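# Reseat cabinet side panel lip in rail and relatch

## Task

The wall cabinet's side panel is latched, but its bottom lip sits outside the rail. Get that lip into the rail and leave the panel latched closed again.

## Robot and tools

Robot: two yam_ultra arms, left_arm and right_arm, each with a two-finger parallel gripper and a wrist camera. Base roots in the scene frame: left_arm at (-0.048, +0.242, 0) m, right_arm at (-0.002, -0.347, 0) m, both turned almost straight ahead (quat_wxyz about (1, 0, 0, -0.010) and (1, 0, 0, +0.025)). A two-camera stand is fixed to the floor behind them. Loose objects may now and then get a brief shove.

Frames. Scene frame: origin at table-top height, halfway between the two nominal bases; +x points out over the table, +z up, and left_arm is on the +y side (this has nothing to do with left or right in images). Reported positions, velocities and quaternions use this frame and may be off by a few centimetres, more at long reach. Offsets that you send are instead measured along the gripper's own Hand target axes: fingers point along +z, and they open and close along y. end_effector_position is the spot between the finger pads, roughly 1 cm short of the tips.

execute_actions(actions, cameras). actions is a list of actions; each action is a table of 1 to 15 rows, one row per 1/30 s step; a table shorter than 15 repeats its final row to fill the rest. Every row is a single list of 14 numbers, each in [-1, 1], covering both arms even if one is idle: left_arm dx, dy, dz, rx, ry, rz, opening, then the same seven for right_arm. The six pose numbers are an offset, not a pose: they are measured from that arm's Hand target as it stood when the action began, along that Hand target's axes, and every row of the action refers to that same start. 1.0 equals 0.6 m for dx, dy, dz and 180 degrees for the rotation vector rx, ry, rz. Sending the same offset again moves the arm further. Six zeros ask nothing new of an arm. Opening is absolute: +1 fully open (0.094 m), -1 shut; it is always a command, so resend the present value to keep a grip. cameras: list of names, ["all"], [] for none; omitted means all only when actions is empty. An empty actions list returns images and the full state, including the scene number.

move(target, speed, blend, opening_speed, grip_force, blocking, cameras). target is one 14-number row laid out as above, or a list of up to 15 such rows; every row is an offset from the Hand targets at the start of the move, not from the row before. Grippers follow straight lines, all arms finishing together, with a 10 s cap for the whole move. speed: m/s, 0.002 to 2.9, default 0.25 (turns up to twice that in rad/s); one value or one per target. blend: corner rounding in m for lists, 0 means stop at each point. opening_speed: rate of opening change per second on the -1..+1 scale, at least 0.2; use it for gentle closing. grip_force: newtons per pad, 10 to 50, one value or one per arm; it persists, and lower values close slowly. blocking=false returns after about 0.5 s while motion continues. The result adds a move: line giving the ending (done, off_target, moving, held, fault) and any limits (limits=paced means the sent pose was clipped, limits=held means steps were held back). Paths do not avoid obstacles or the other arm; avoid routing near an arm's own base, as the elbow can whip round.

wait(seconds 0 to 3600, cameras) lets time pass without new commands. stop(cameras) brakes a running move. zoom_image(camera, region [x0, y0, x1, y1] in pixels, at most 504 by 504) enlarges part of a camera's newest image. read_manual(section "licences") returns licence text only. finished_scene(scene) ends the scene (1 or 2) permanently; the panel must stay latched with the robot released.

Cameras: cam_head_left, cam_head_right, cam_high, cam_low, cam_left_wrist, cam_right_wrist, all 896x504.

Reading results: Hand target is the last commanded pose after clipping, the base for your next offsets. The gripper often stops short of it because of friction or weight; if so, send the gap as an offset. Each step, commanded orientation is clipped to within 40 degrees of the measured one. grip_measured uses the opening scale and can read up to about 2.5 mm wide when empty. Joint torques wrap at ±28 N m for joints 1 to 3. Joint velocities may be reported as within noise. Motor temperatures: MOTOR HOT at 75 °C; at 90 °C the arm folds and stays idle; at 100 °C it collapses. Pushing against something unreachable or holding arms stretched heats motors.

Avoid: hard or fast contact with the cabinet or other fixed items, slams, dropping parts or letting anything leave the table, arm-to-arm contact (grippers and wrist cameras are not protected by the clearance check), strain on camera cables, and anything causing an arm stop. Slow down near contact and do not aim far past the surface; to release a press, command back past the gripper.

Each tool is called after "Emit:" in YAML: its name, and indented under it one key for each argument.

## Session

Emit:
execute_actions:
  actions: []

Scene clock: 0.00 s.
left_arm: end_effector_position=(+0.3386, +0.2006, +0.1534) grip_measured=+1.000 end_effector_quat_wxyz=(+0.690, +0.043, +0.723, -0.010) | right_arm: end_effector_position=(+0.3856, -0.2996, +0.1522) grip_measured=+1.000 end_effector_quat_wxyz=(+0.680, -0.037, +0.732, -0.005)
Joint positions: left_arm=[-0.118 1.532 0.256 1.228 -0.065 0.042 0.094] | right_arm=[0.133 1.509 0.276 1.158 0.139 -0.047 0.094]
Joint velocities: within noise
Joint torques (N m): no reading
Motor temperatures (°C): left_arm=[35 35 47 37 32 36 33] | right_arm=[33 35 41 39 35 30 32]
Heat: left arm: 47 °C; right arm: 41 °C.
Hand target: left_arm +0.3399, +0.2005, +0.1587; +0.695, +0.042, +0.718, -0.010 | right_arm +0.3866, -0.2994, +0.1562; +0.684, -0.036, +0.728, -0.004
Tool commands: left_gripper/opening=+1.0 right_gripper/opening=+1.0

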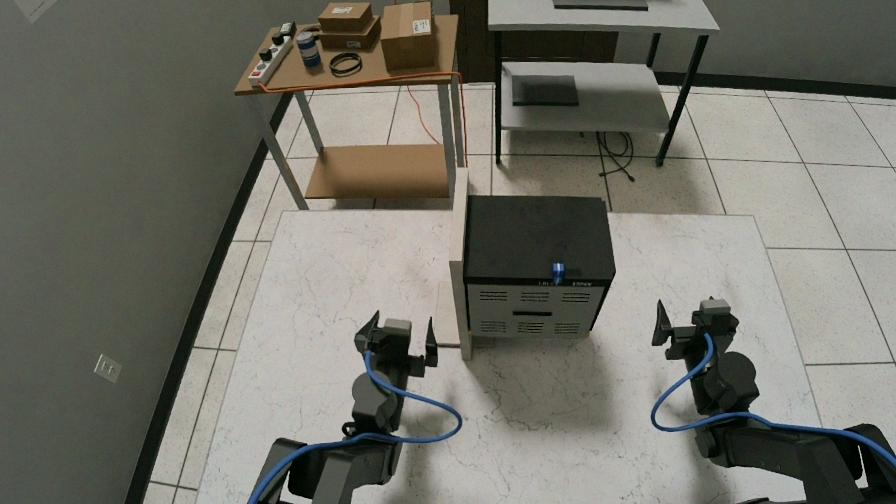

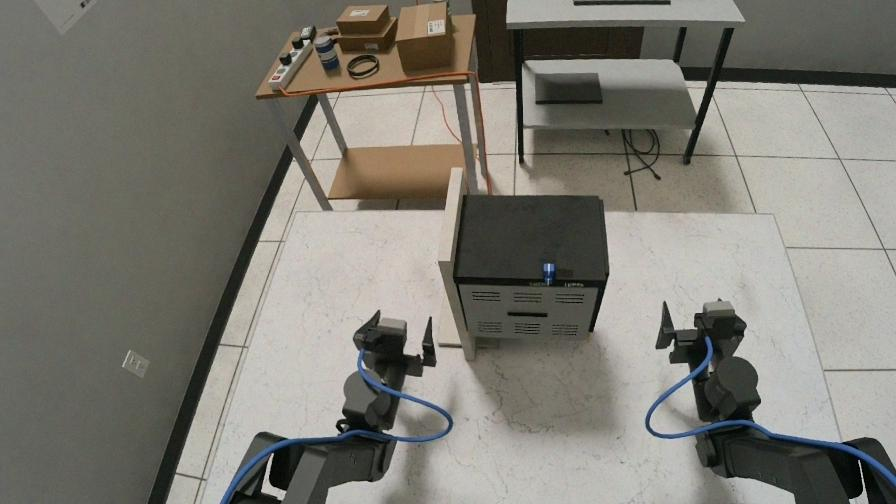

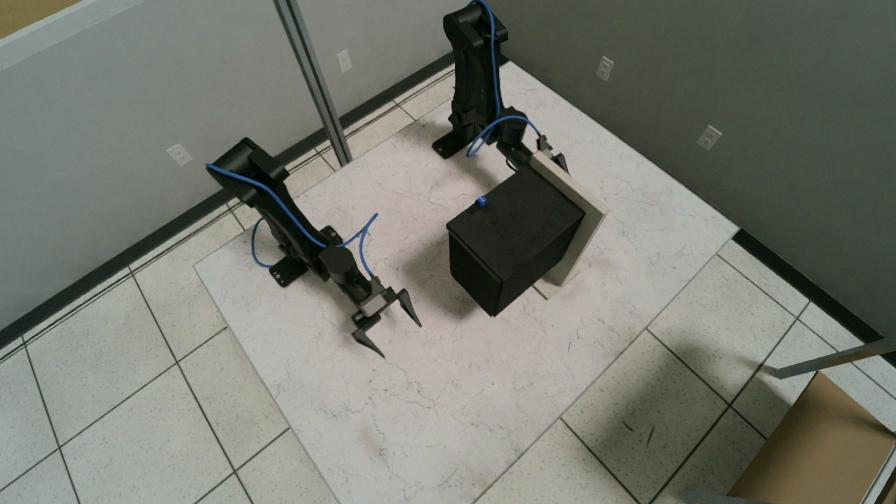

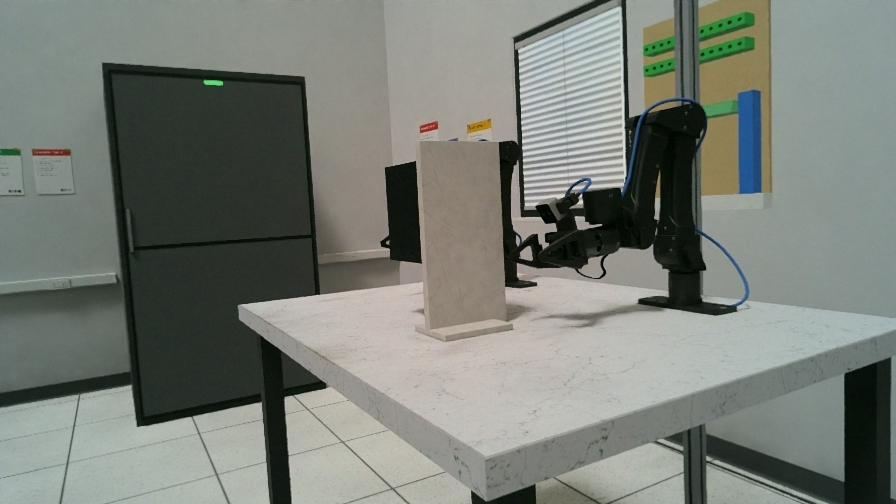

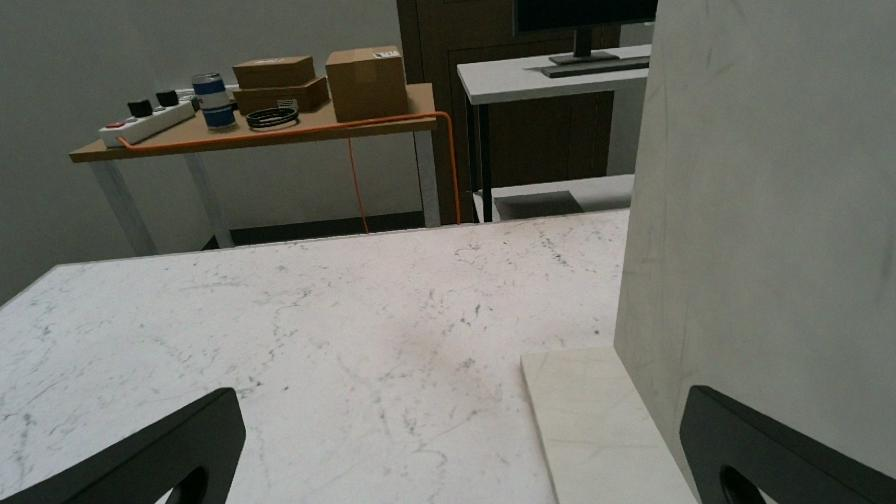

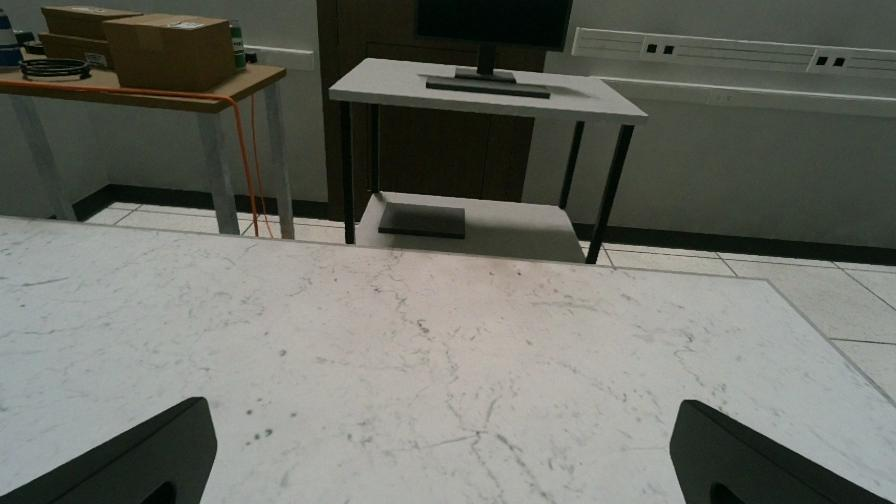

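Emit:
zoom_image:
  camera: "cam_head_left"
  region: [430, 160, 640, 370]

Emit:
zoom_image:
  camera: "cam_high"
  region: [420, 130, 640, 330]

Emit:
zoom_image:
  camera: "cam_head_right"
  region: [440, 240, 620, 370]

Emit:
zoom_image:
  camera: "cam_low"
  region: [370, 130, 530, 350]

Scaled by 2.400.

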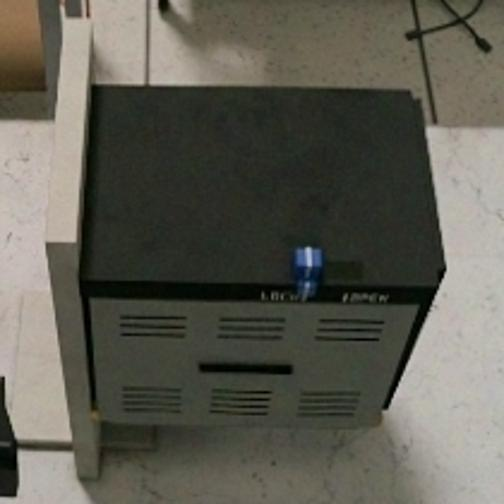

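Scaled by 2.291.

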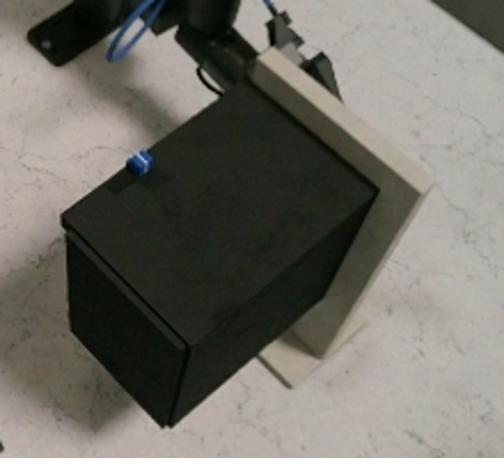

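Scaled by 2.800.

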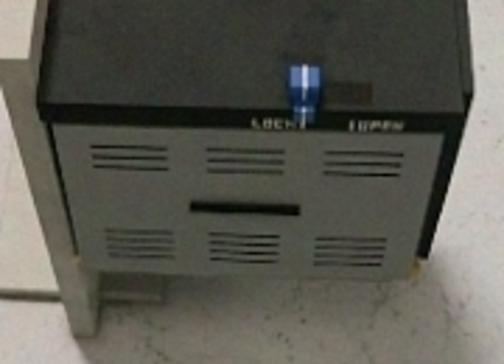

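Scaled by 2.291.

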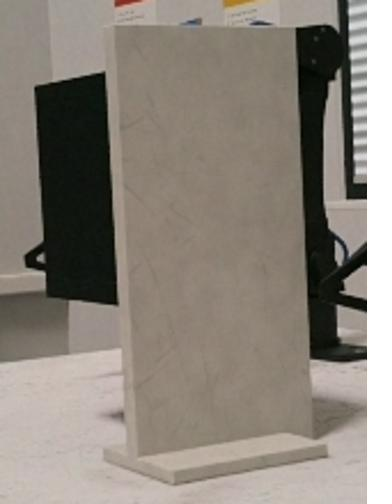

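Emit:
move:
  target: [0,0,0,0,0,0,1,-0.33,0.38,-0.22,0,0,0,-1]
  cameras: ["all"]

Scene clock: 14.83 s.
left_arm: end_effector_position=(+0.3386, +0.2006, +0.1534) grip_measured=+1.000 end_effector_quat_wxyz=(+0.690, +0.043, +0.723, -0.010) | right_arm: end_effector_position=(+0.2556, -0.0666, +0.3404) grip_measured=-0.988 end_effector_quat_wxyz=(+0.682, -0.049, +0.730, -0.007)
Joint positions: left_arm=[-0.118 1.532 0.256 1.228 -0.065 0.042 0.094] | right_arm=[1.236 1.342 1.069 0.067 1.222 0.116 0.001]
Joint torques (N m): left_arm=[0.01 -4.26 5.61 1.83 -0.03 0.01] | right_arm=[-0.05 -4.53 10.47 1.77 0.23 0.09]
Motor temperatures (°C): left_arm=[35 35 48 39 32 36 33] | right_arm=[33 36 43 45 35 30 32]
Heat: left arm: 48 °C; right arm: 45 °C.
Hand target: left_arm +0.3399, +0.2005, +0.1587; +0.695, +0.042, +0.718, -0.010 | right_arm +0.2564, -0.0664, +0.3494; +0.684, -0.036, +0.729, -0.004
Off the commanded pose: left_arm 0.005 m, 1 deg | right_arm 0.009 m, 2 deg.
move: done

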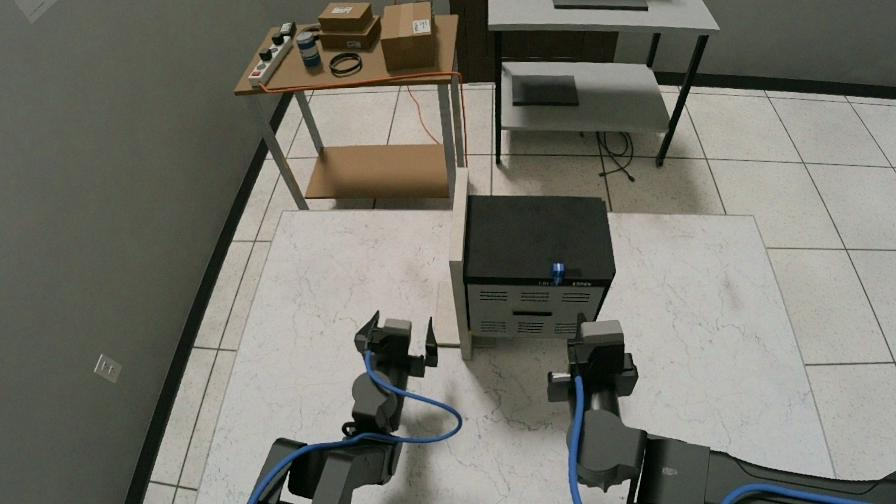

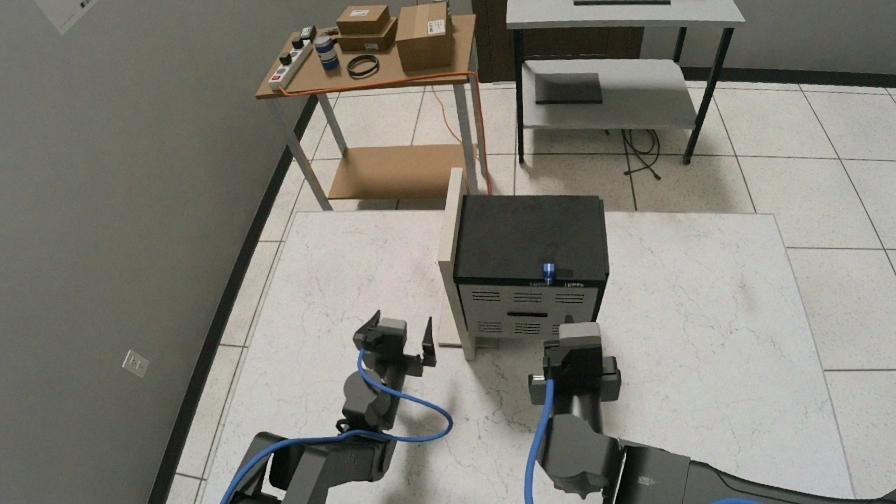

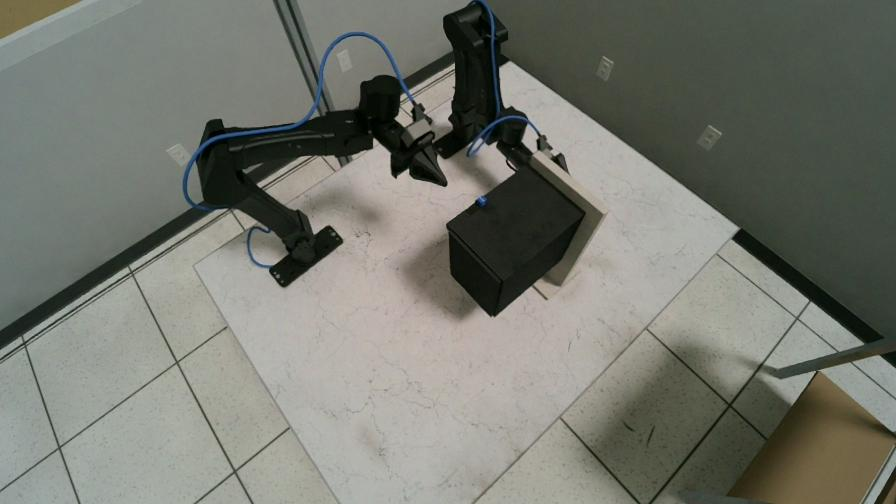

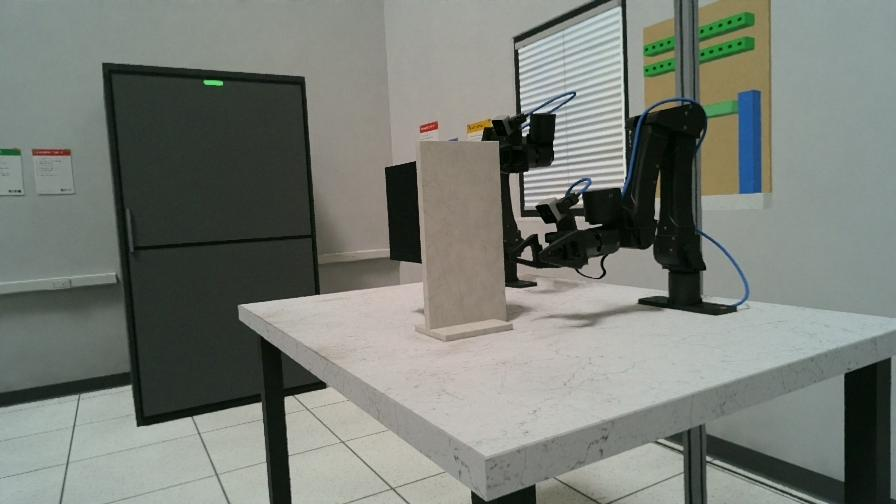

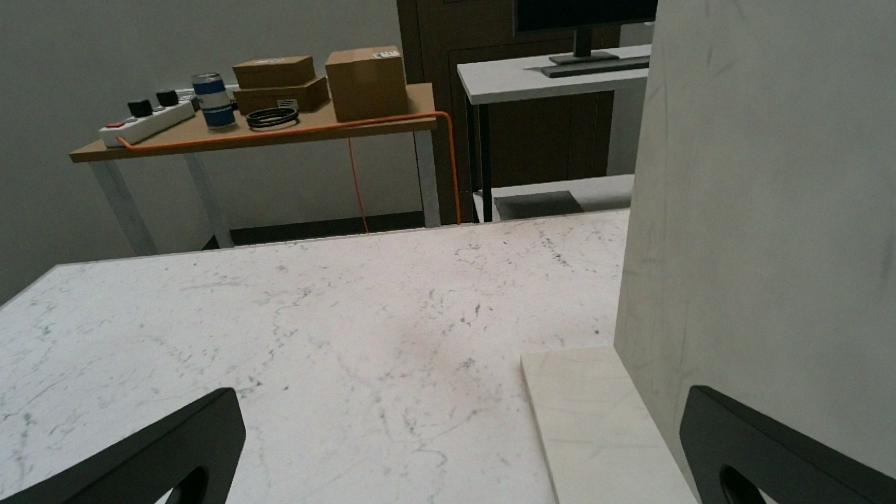

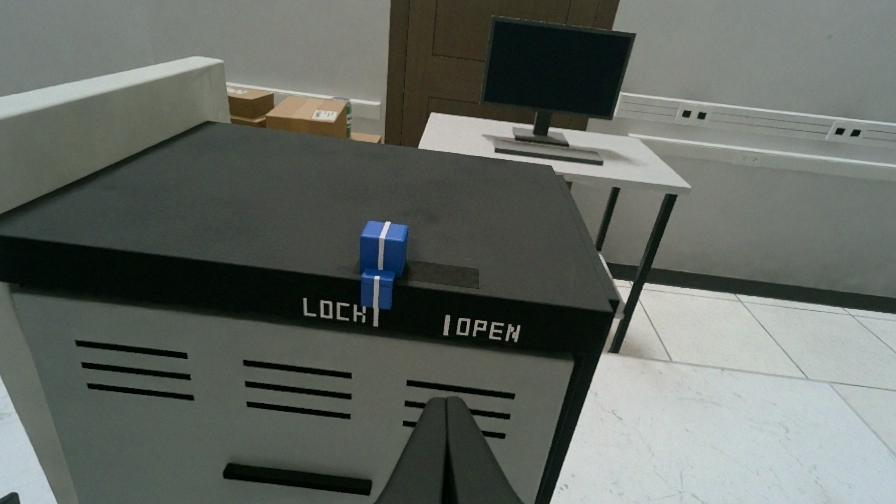

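Emit:
move:
  target: [0,0,0,0,0,0,1,0.17,0.05,0,0,0,0,-1]
  cameras: ["cam_right_wrist","cam_head_left"]

Emit:
zoom_image:
  camera: "cam_right_wrist"
  region: [150, 100, 650, 504]

Scene clock: 34.57 s.
left_arm: end_effector_position=(+0.3386, +0.2006, +0.1534) grip_measured=+1.000 end_effector_quat_wxyz=(+0.690, +0.043, +0.723, -0.010) | right_arm: end_effector_position=(+0.2498, -0.0395, +0.2510) grip_measured=-0.988 end_effector_quat_wxyz=(+0.683, -0.036, +0.729, +0.003)
Joint positions: left_arm=[-0.118 1.532 0.256 1.228 -0.065 0.042 0.094] | right_arm=[1.28 1.525 0.86 0.442 1.268 0.168 0.001]
Joint torques (N m): left_arm=[0.01 -4.27 5.63 1.83 -0.02 0.01] | right_arm=[0.14 -6.15 5.59 2 0.23 -0.03]
Heat: left arm: 47 °C; right arm: 45 °C.
Hand target: left_arm +0.3399, +0.2005, +0.1587; +0.695, +0.042, +0.718, -0.010 | right_arm +0.2487, -0.0423, +0.2459; +0.684, -0.036, +0.729, -0.004
Off the commanded pose: left_arm 0.005 m, 1 deg | right_arm 0.006 m, 1 deg.
move: done
Images, in order (width x height): cam_head_left 896x504, cam_right_wrist 896x504.

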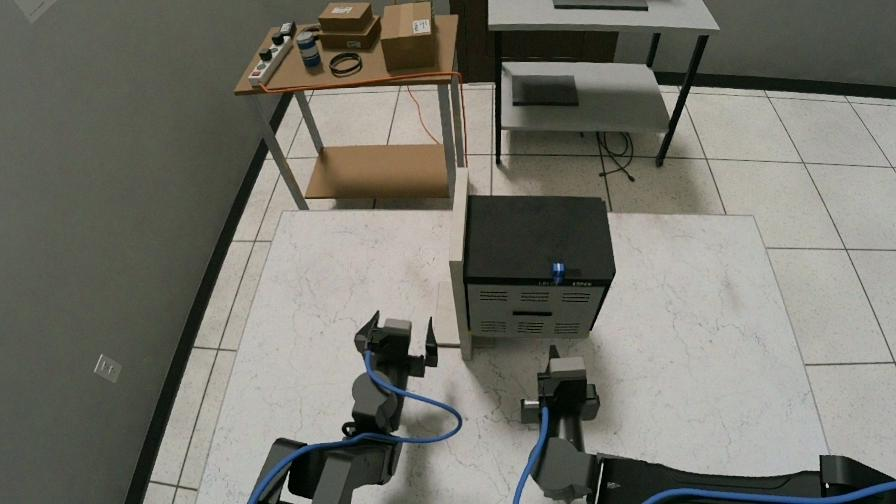

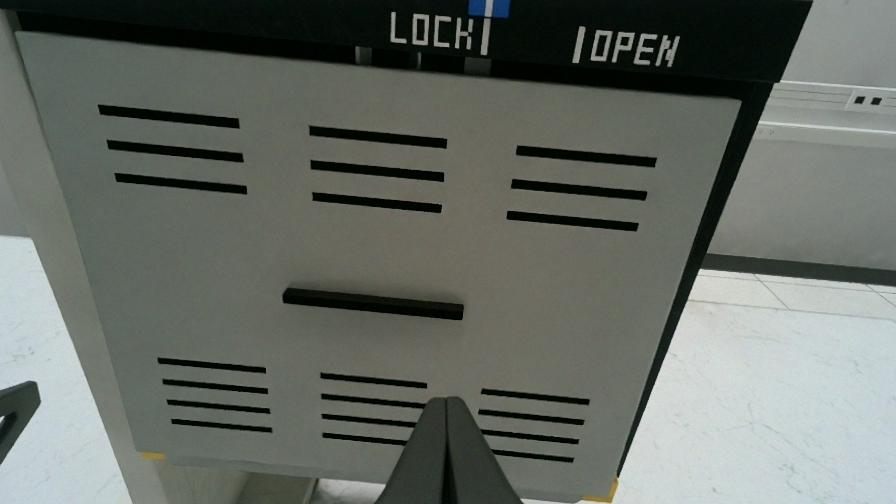

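Scaled by 1.008.

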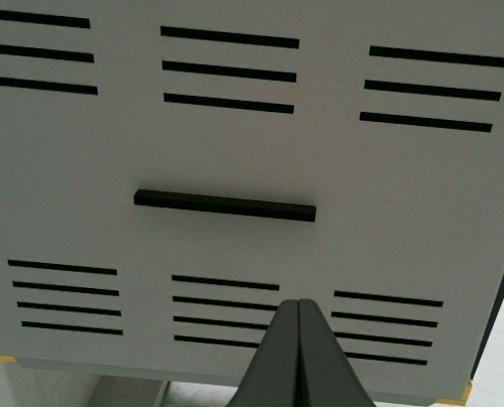

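Emit:
move:
  target: [0,0,-0.22,0,0,0,1,0.2,0.0,-0.08,0,-0.17,0,-1]
  cameras: ["cam_right_wrist","cam_head_left"]

Emit:
zoom_image:
  camera: "cam_right_wrist"
  region: [450, 200, 750, 420]

Scene clock: 61.43 s.
left_arm: end_effector_position=(+0.2104, +0.2100, +0.1743) grip_measured=+1.000 end_effector_quat_wxyz=(+0.685, +0.046, +0.727, -0.010) | right_arm: end_effector_position=(+0.1947, -0.0504, +0.1235) grip_measured=-0.988 end_effector_quat_wxyz=(+0.707, -0.091, +0.701, -0.027)
Joint positions: left_arm=[-0.215 0.168 0.036 0.07 -0.159 0.039 0.094] | right_arm=[1.457 1.981 0.514 1.47 1.415 -0.169 0.001]
Joint torques (N m): left_arm=[-0.64 1.11 6.22 1.7 -0.11 -0.09] | right_arm=[0.31 -6.34 3.54 2.95 0.1 0.1]
Heat: left arm: 47 °C; right arm: 47 °C.
Hand target: left_arm +0.2083, +0.2102, +0.1630; +0.695, +0.042, +0.718, -0.010 | right_arm +0.1934, -0.0514, +0.1296; +0.852, -0.036, +0.522, +0.006
Off the commanded pose: left_arm 0.011 m, 2 deg | right_arm 0.006 m, 27 deg.
joint sent to its limit (left arm) — joint 3 (elbow), lower limit, where the elbow is as bent as it goes. The joint targets are off in orientation, not in position.
joint sent to its limit (right arm) — joint 4 (wrist pitch), upper limit. The joint targets are off in orientation, not in position.
move: off_target (left_arm, right_arm)
Images, in order (width x height): cam_head_left 896x504, cam_right_wrist 896x504.

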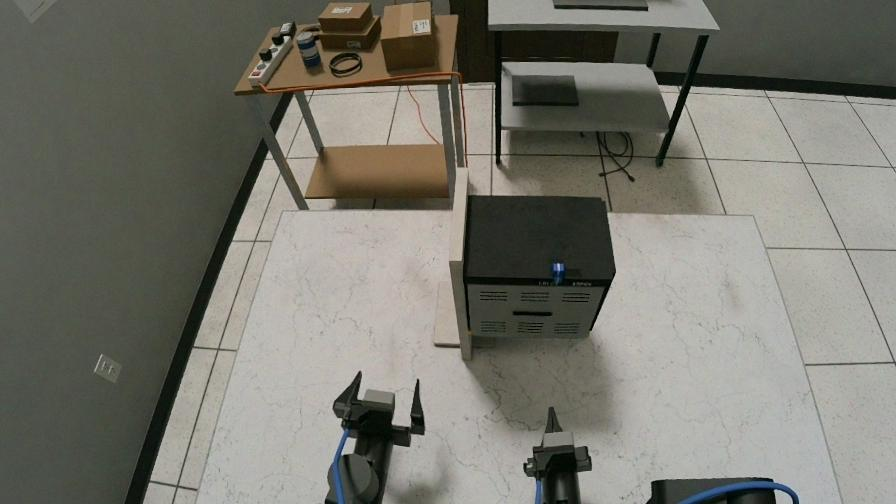

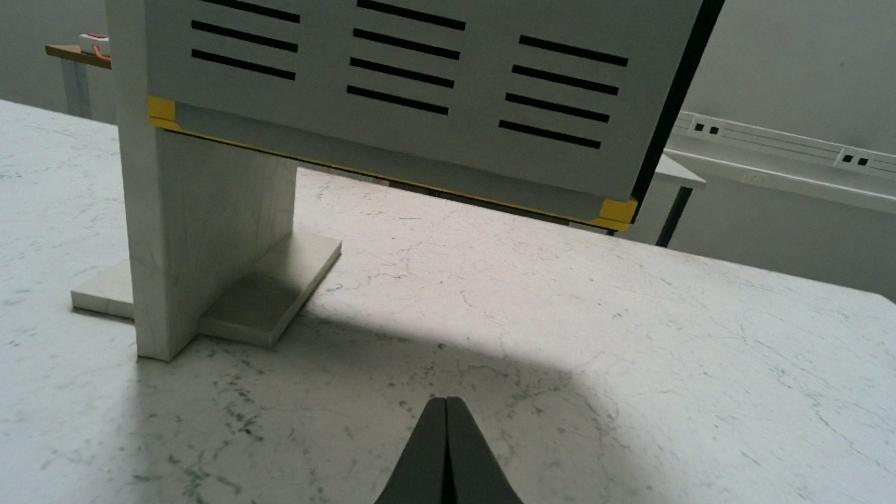

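Scaled by 1.680.

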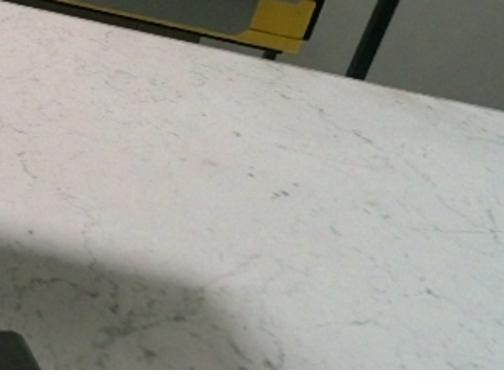

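Emit:
zoom_image:
  camera: "cam_right_wrist"
  region: [130, 80, 330, 190]

Emit:
zoom_image:
  camera: "cam_right_wrist"
  region: [500, 130, 700, 240]

Scaled by 2.520.

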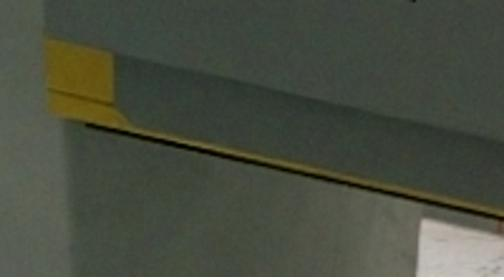

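Scaled by 2.520.

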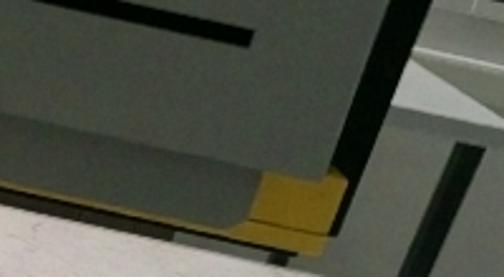

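Emit:
move:
  target: [0,0,0,0,0,0,1,-0.342,0.02,0.318,0,0.345,0,0.0]
  cameras: ["cam_right_wrist"]

Emit:
move:
  target:
    - [-0.13,-0.33,-0.02,0,0,-0.5,0.2,0,0,0,0,0,0,0.0]
  cameras: ["cam_left_wrist","cam_right_wrist","cam_head_left"]

Scene clock: 92.33 s.
left_arm: end_effector_position=(+0.2098, +0.2102, +0.1742) grip_measured=+1.000 end_effector_quat_wxyz=(+0.685, +0.045, +0.727, -0.010) | right_arm: end_effector_position=(+0.2670, -0.0197, +0.3965) grip_measured=-0.002 end_effector_quat_wxyz=(+0.487, -0.054, +0.872, +0.015)
Joint positions: left_arm=[-0.215 0.159 0.036 0.061 -0.159 0.039 0.094] | right_arm=[1.162 1.981 2.581 -1.555 0.872 0.795 0.047]
Joint torques (N m): left_arm=[-0.69 1.1 6.24 1.69 -0.11 -0.07] | right_arm=[-0.57 -7.88 7.2 1.44 0.39 0.06]
Motor temperatures (°C): left_arm=[35 34 47 42 32 35 33] | right_arm=[32 37 42 54 35 30 32]
Heat: left arm: 47 °C; right arm: 54 °C.
Hand target: left_arm +0.2083, +0.2102, +0.1630; +0.695, +0.042, +0.718, -0.010 | right_arm +0.2694, -0.0210, +0.3977; +0.460, -0.034, +0.887, -0.014
Off the commanded pose: left_arm 0.011 m, 2 deg | right_arm 0.003 m, 5 deg.
joint sent to its limit (left arm) — joint 3 (elbow), lower limit, where the elbow is as bent as it goes. The joint targets are off in orientation, not in position.
joint sent to its limit (right arm) — joint 4 (wrist pitch), lower limit. The joint targets are off in orientation, not in position.
move: off_target (right_arm)

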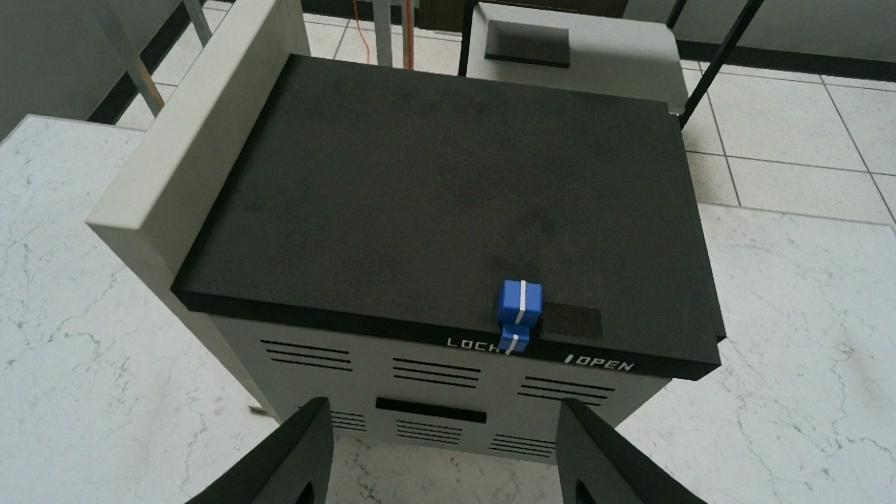

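Scene clock: 96.37 s.
left_arm: end_effector_position=(+0.1834, +0.0143, +0.2215) grip_measured=+0.202 end_effector_quat_wxyz=(+0.486, -0.470, +0.549, -0.492) | right_arm: end_effector_position=(+0.2670, -0.0197, +0.3964) grip_measured=-0.002 end_effector_quat_wxyz=(+0.487, -0.054, +0.872, +0.015)
Joint positions: left_arm=[-1.317 1.231 0.456 0.638 -1.251 -1.63 0.056] | right_arm=[1.162 1.981 2.581 -1.556 0.871 0.795 0.047]
Joint torques (N m): left_arm=[-0.49 -2.4 9.77 1.26 -0.27 0.07] | right_arm=[-0.59 -7.87 7.21 1.41 0.4 0.06]
Heat: left arm: 48 °C; right arm: 53 °C.
Hand target: left_arm +0.1839, +0.0102, +0.2328; +0.484, -0.478, +0.537, -0.499 | right_arm +0.2694, -0.0209, +0.3977; +0.460, -0.034, +0.887, -0.014
Off the commanded pose: left_arm 0.012 m, 2 deg | right_arm 0.003 m, 5 deg.
joint sent to its limit (right arm) — joint 4 (wrist pitch), lower limit. The joint targets are off in orientation, not in position.
move: off_target (left_arm)
Images, in order (width x height): cam_head_left 896x504, cam_left_wrist 896x504, cam_right_wrist 896x504.

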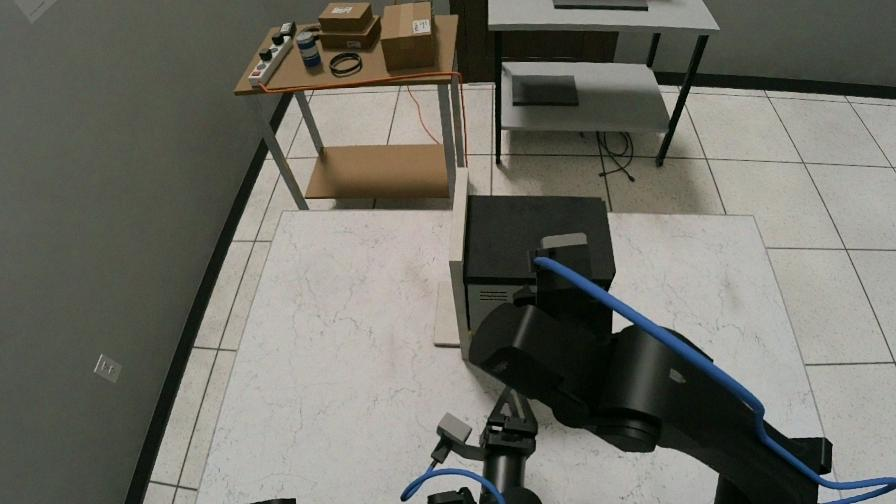

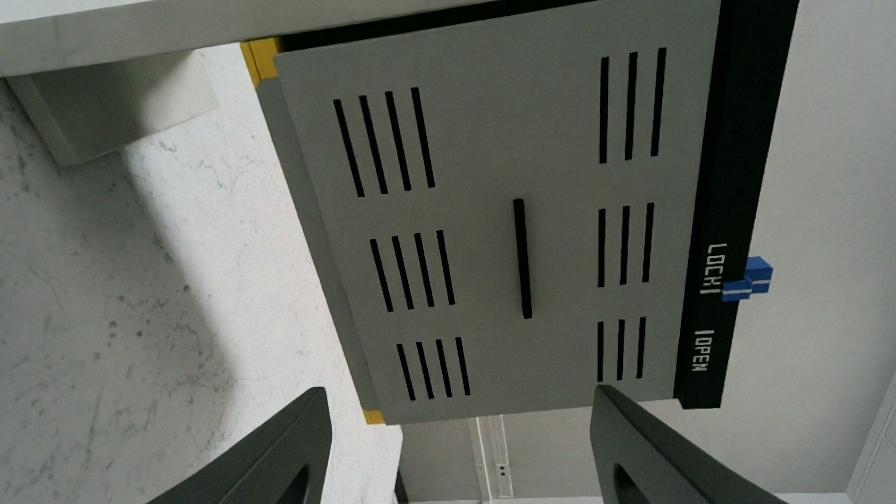

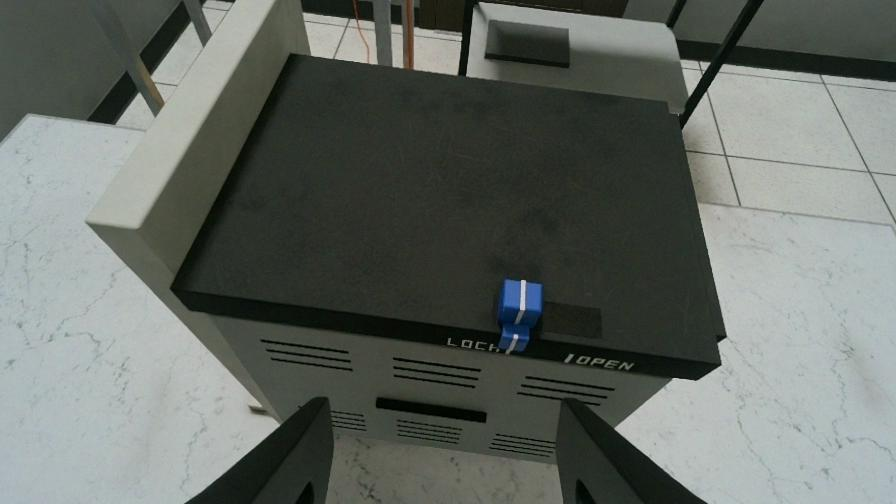

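Emit:
move:
  target: [0.020,-0.055,0.175,0,-0.027,0,-0.2,0.011,-0.037,0.121,0,0,0,0.0]
  speed: 0.12
  cameras: ["cam_left_wrist","cam_right_wrist"]

Scene clock: 123.10 s.
left_arm: end_effector_position=(+0.2845, -0.0063, +0.2518) grip_measured=-0.198 end_effector_quat_wxyz=(+0.505, -0.500, +0.520, -0.474) | right_arm: end_effector_position=(+0.3285, -0.0363, +0.3421) grip_measured=-0.002 end_effector_quat_wxyz=(+0.454, -0.038, +0.890, -0.021)
Joint positions: left_arm=[-1.007 1.492 0.768 0.645 -1.038 -1.588 0.038] | right_arm=[0.983 1.923 2.267 -1.302 0.77 0.691 0.047]
Joint torques (N m): left_arm=[0.01 -4.62 10.03 1.4 -0.03 0.14] | right_arm=[-0.29 -12.37 4.81 1.68 0.35 -0.07]
Motor temperatures (°C): left_arm=[35 34 50 41 32 35 33] | right_arm=[32 39 44 48 35 30 31]
Heat: left arm: 50 °C; right arm: 48 °C.
Hand target: left_arm +0.2888, -0.0109, +0.2616; +0.507, -0.499, +0.516, -0.478 | right_arm +0.3260, -0.0430, +0.3519; +0.461, -0.034, +0.887, -0.013
Off the commanded pose: left_arm 0.012 m, 1 deg | right_arm 0.012 m, 1 deg.
move: off_target (left_arm, right_arm)

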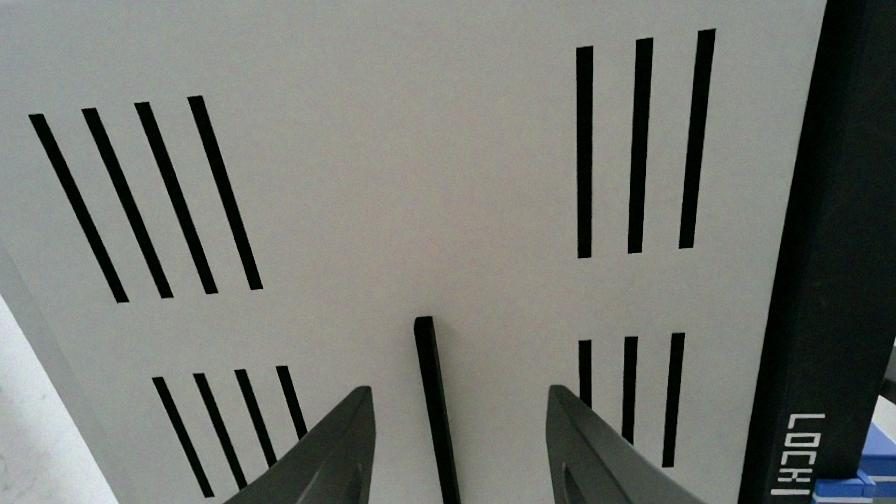

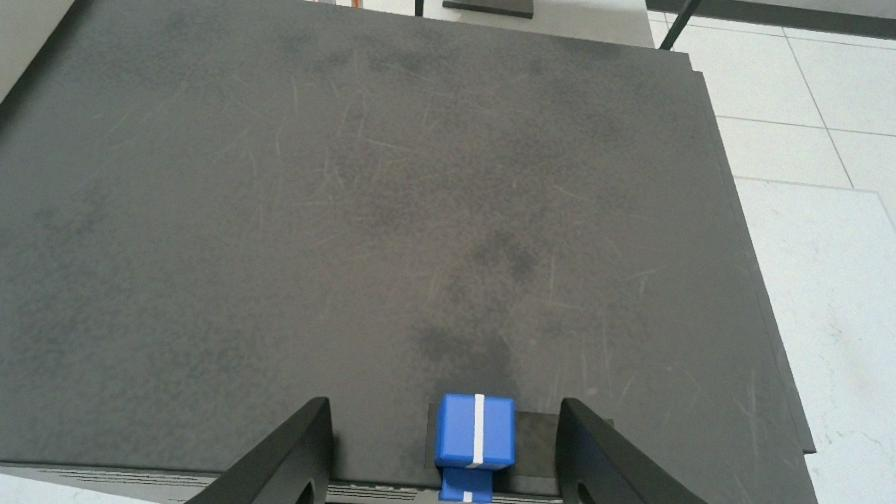

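Emit:
move:
  target:
    - [0.010,0.004,0.027,0,0,0,-0.2,0,-0.012,0,0,0,0,0.0]
    - [0.010,0.004,0.027,0,0,0,-1,0,-0.012,0,0,0,0,-0.8]
  speed: 0.1
  opening_speed: 1.0
  grip_force: [35, 35]
  cameras: ["cam_left_wrist","cam_right_wrist"]

Scene clock: 131.03 s.
left_arm: end_effector_position=(+0.2964, -0.0135, +0.2463) grip_measured=-0.907 end_effector_quat_wxyz=(+0.502, -0.502, +0.522, -0.472) | right_arm: end_effector_position=(+0.3280, -0.0429, +0.3434) grip_measured=-0.699 end_effector_quat_wxyz=(+0.453, -0.037, +0.890, -0.017)
Joint positions: left_arm=[-0.986 1.546 0.806 0.647 -1.015 -1.599 0.004] | right_arm=[0.973 1.887 2.222 -1.28 0.759 0.684 0.014]
Joint torques (N m): left_arm=[1.61 -4.77 10.21 1.59 0.05 0.29] | right_arm=[-0.4 -11.9 4.9 1.68 0.36 -0.13]
Heat: left arm: 51 °C; right arm: 48 °C.
Hand target: left_arm +0.3049, -0.0166, +0.2584; +0.507, -0.498, +0.516, -0.478 | right_arm +0.3263, -0.0502, +0.3523; +0.461, -0.034, +0.887, -0.014
Off the commanded pose: left_arm 0.015 m, 1 deg | right_arm 0.012 m, 1 deg.
grip_force (N): 35, 35
move: off_target (left_arm, right_arm); target 2's new opening was sent with left_arm's hand 0.016 m and 1 deg from that target

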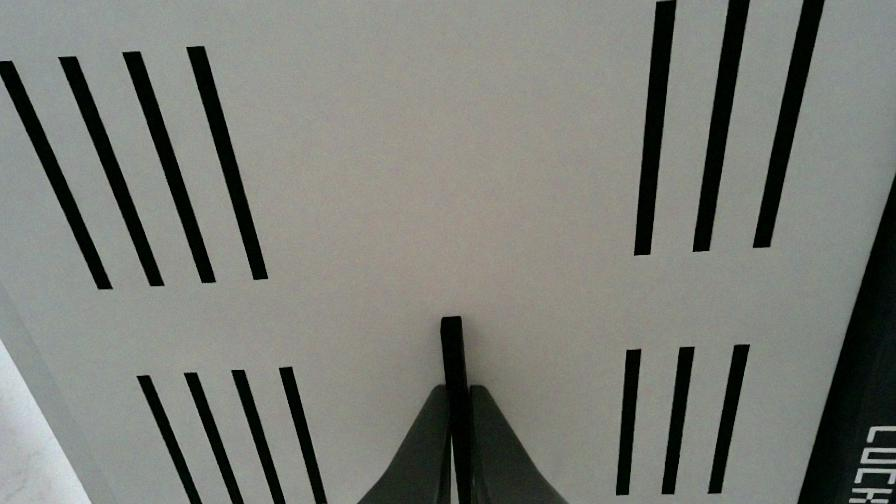

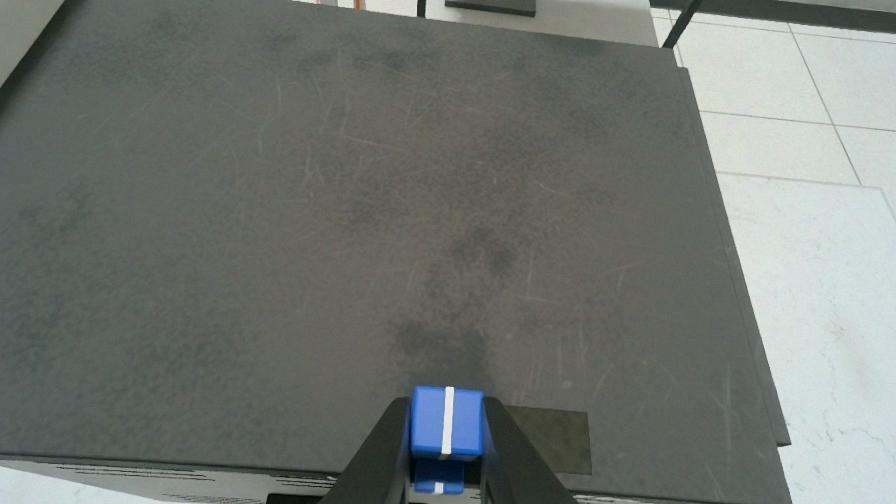

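Emit:
move:
  target: [0,0,0,0,0,0,-1,0,-0.06,0,0,0,0,-0.8]
  speed: 0.08
  cameras: ["cam_left_wrist","cam_right_wrist"]

Scene clock: 135.27 s.
left_arm: end_effector_position=(+0.2964, -0.0135, +0.2463) grip_measured=-0.908 end_effector_quat_wxyz=(+0.502, -0.502, +0.522, -0.473) | right_arm: end_effector_position=(+0.3283, -0.0607, +0.3439) grip_measured=-0.700 end_effector_quat_wxyz=(+0.452, -0.041, +0.891, +0.010)
Joint positions: left_arm=[-0.986 1.546 0.806 0.647 -1.015 -1.6 0.004] | right_arm=[0.927 1.76 2.046 -1.16 0.689 0.625 0.014]
Joint torques (N m): left_arm=[1.59 -4.74 10.19 1.58 0.06 0.3] | right_arm=[-1.94 -12.01 5.16 1.38 0.61 -0.21]
Heat: left arm: 51 °C; right arm: 47 °C.
Hand target: left_arm +0.3049, -0.0166, +0.2584; +0.507, -0.499, +0.516, -0.478 | right_arm +0.3280, -0.0861, +0.3542; +0.460, -0.034, +0.887, -0.014
Off the commanded pose: left_arm 0.015 m, 1 deg | right_arm 0.027 m, 3 deg.
grip_force (N): 35, 35
move: off_target (right_arm)

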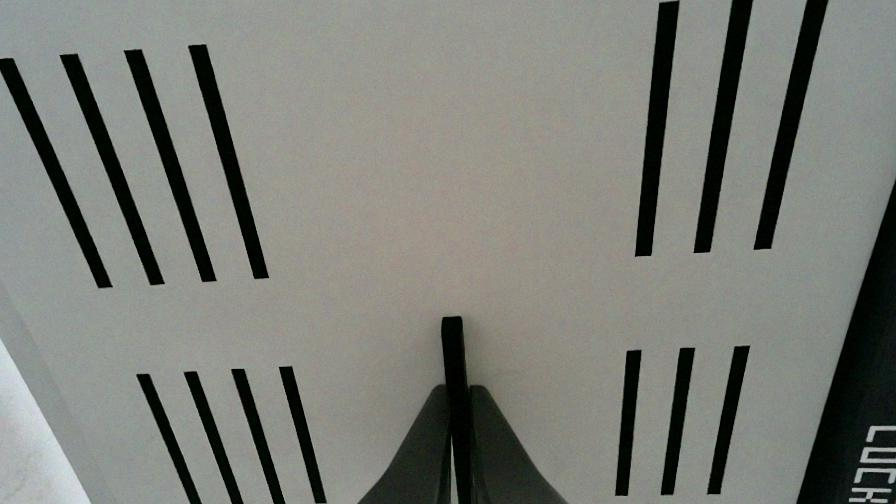

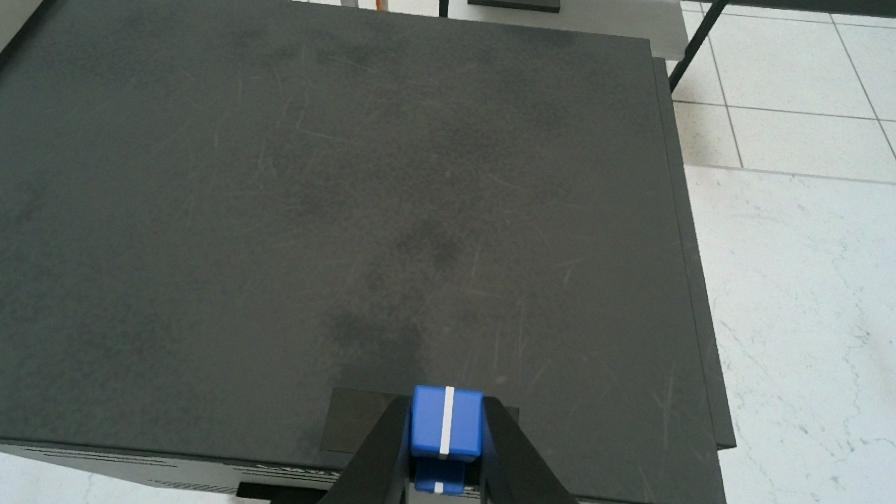

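Emit:
move:
  target: [0,0,0,0,0,0,-1,0,-0.03,0,0,0,0,-0.8]
  speed: 0.08
  cameras: ["cam_left_wrist","cam_right_wrist"]

Scene clock: 139.13 s.
left_arm: end_effector_position=(+0.2964, -0.0137, +0.2461) grip_measured=-0.909 end_effector_quat_wxyz=(+0.502, -0.502, +0.522, -0.473) | right_arm: end_effector_position=(+0.3285, -0.0688, +0.3443) grip_measured=-0.700 end_effector_quat_wxyz=(+0.449, -0.047, +0.892, +0.025)
Joint positions: left_arm=[-0.986 1.547 0.806 0.647 -1.015 -1.6 0.004] | right_arm=[0.9 1.705 1.977 -1.111 0.642 0.591 0.014]
Joint torques (N m): left_arm=[1.61 -4.83 10.18 1.59 0.05 0.28] | right_arm=[-2.54 -12.03 5.31 1.23 0.84 -0.22]
Heat: left arm: 51 °C; right arm: 47 °C.
Hand target: left_arm +0.3049, -0.0166, +0.2586; +0.507, -0.499, +0.516, -0.478 | right_arm +0.3289, -0.1041, +0.3553; +0.461, -0.034, +0.887, -0.014
Off the commanded pose: left_arm 0.015 m, 1 deg | right_arm 0.037 m, 5 deg.
grip_force (N): 35, 35
move: off_target (right_arm)

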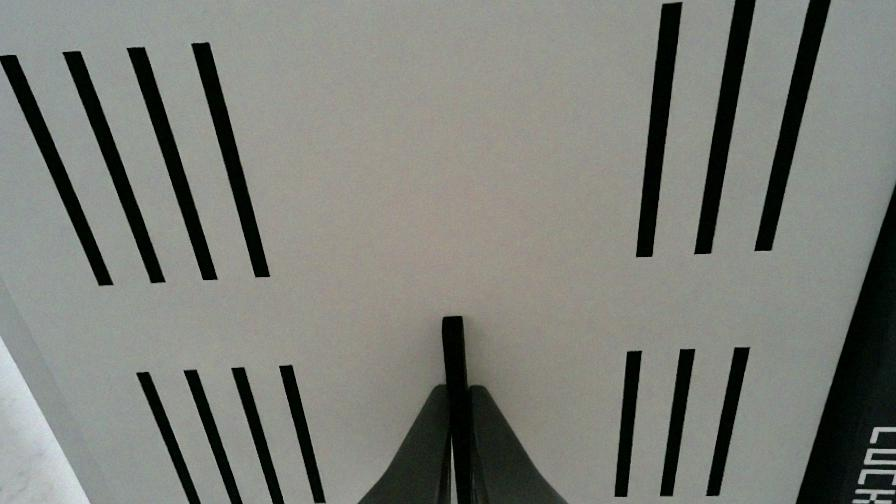

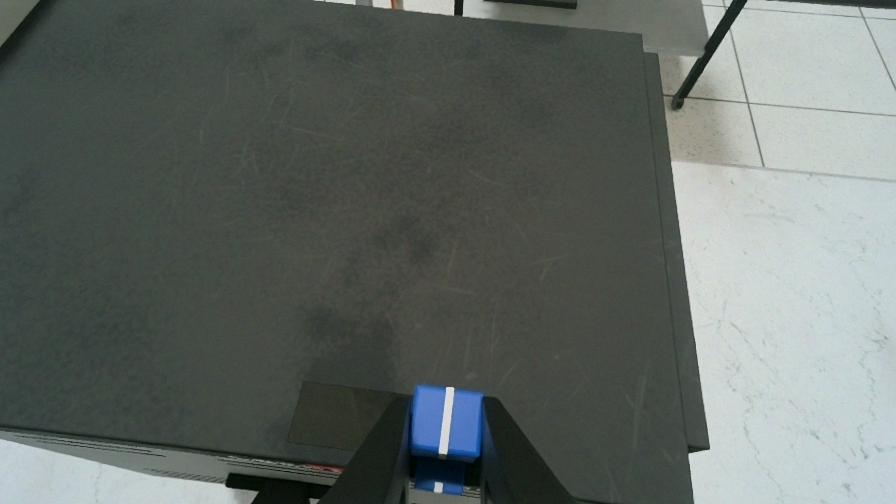

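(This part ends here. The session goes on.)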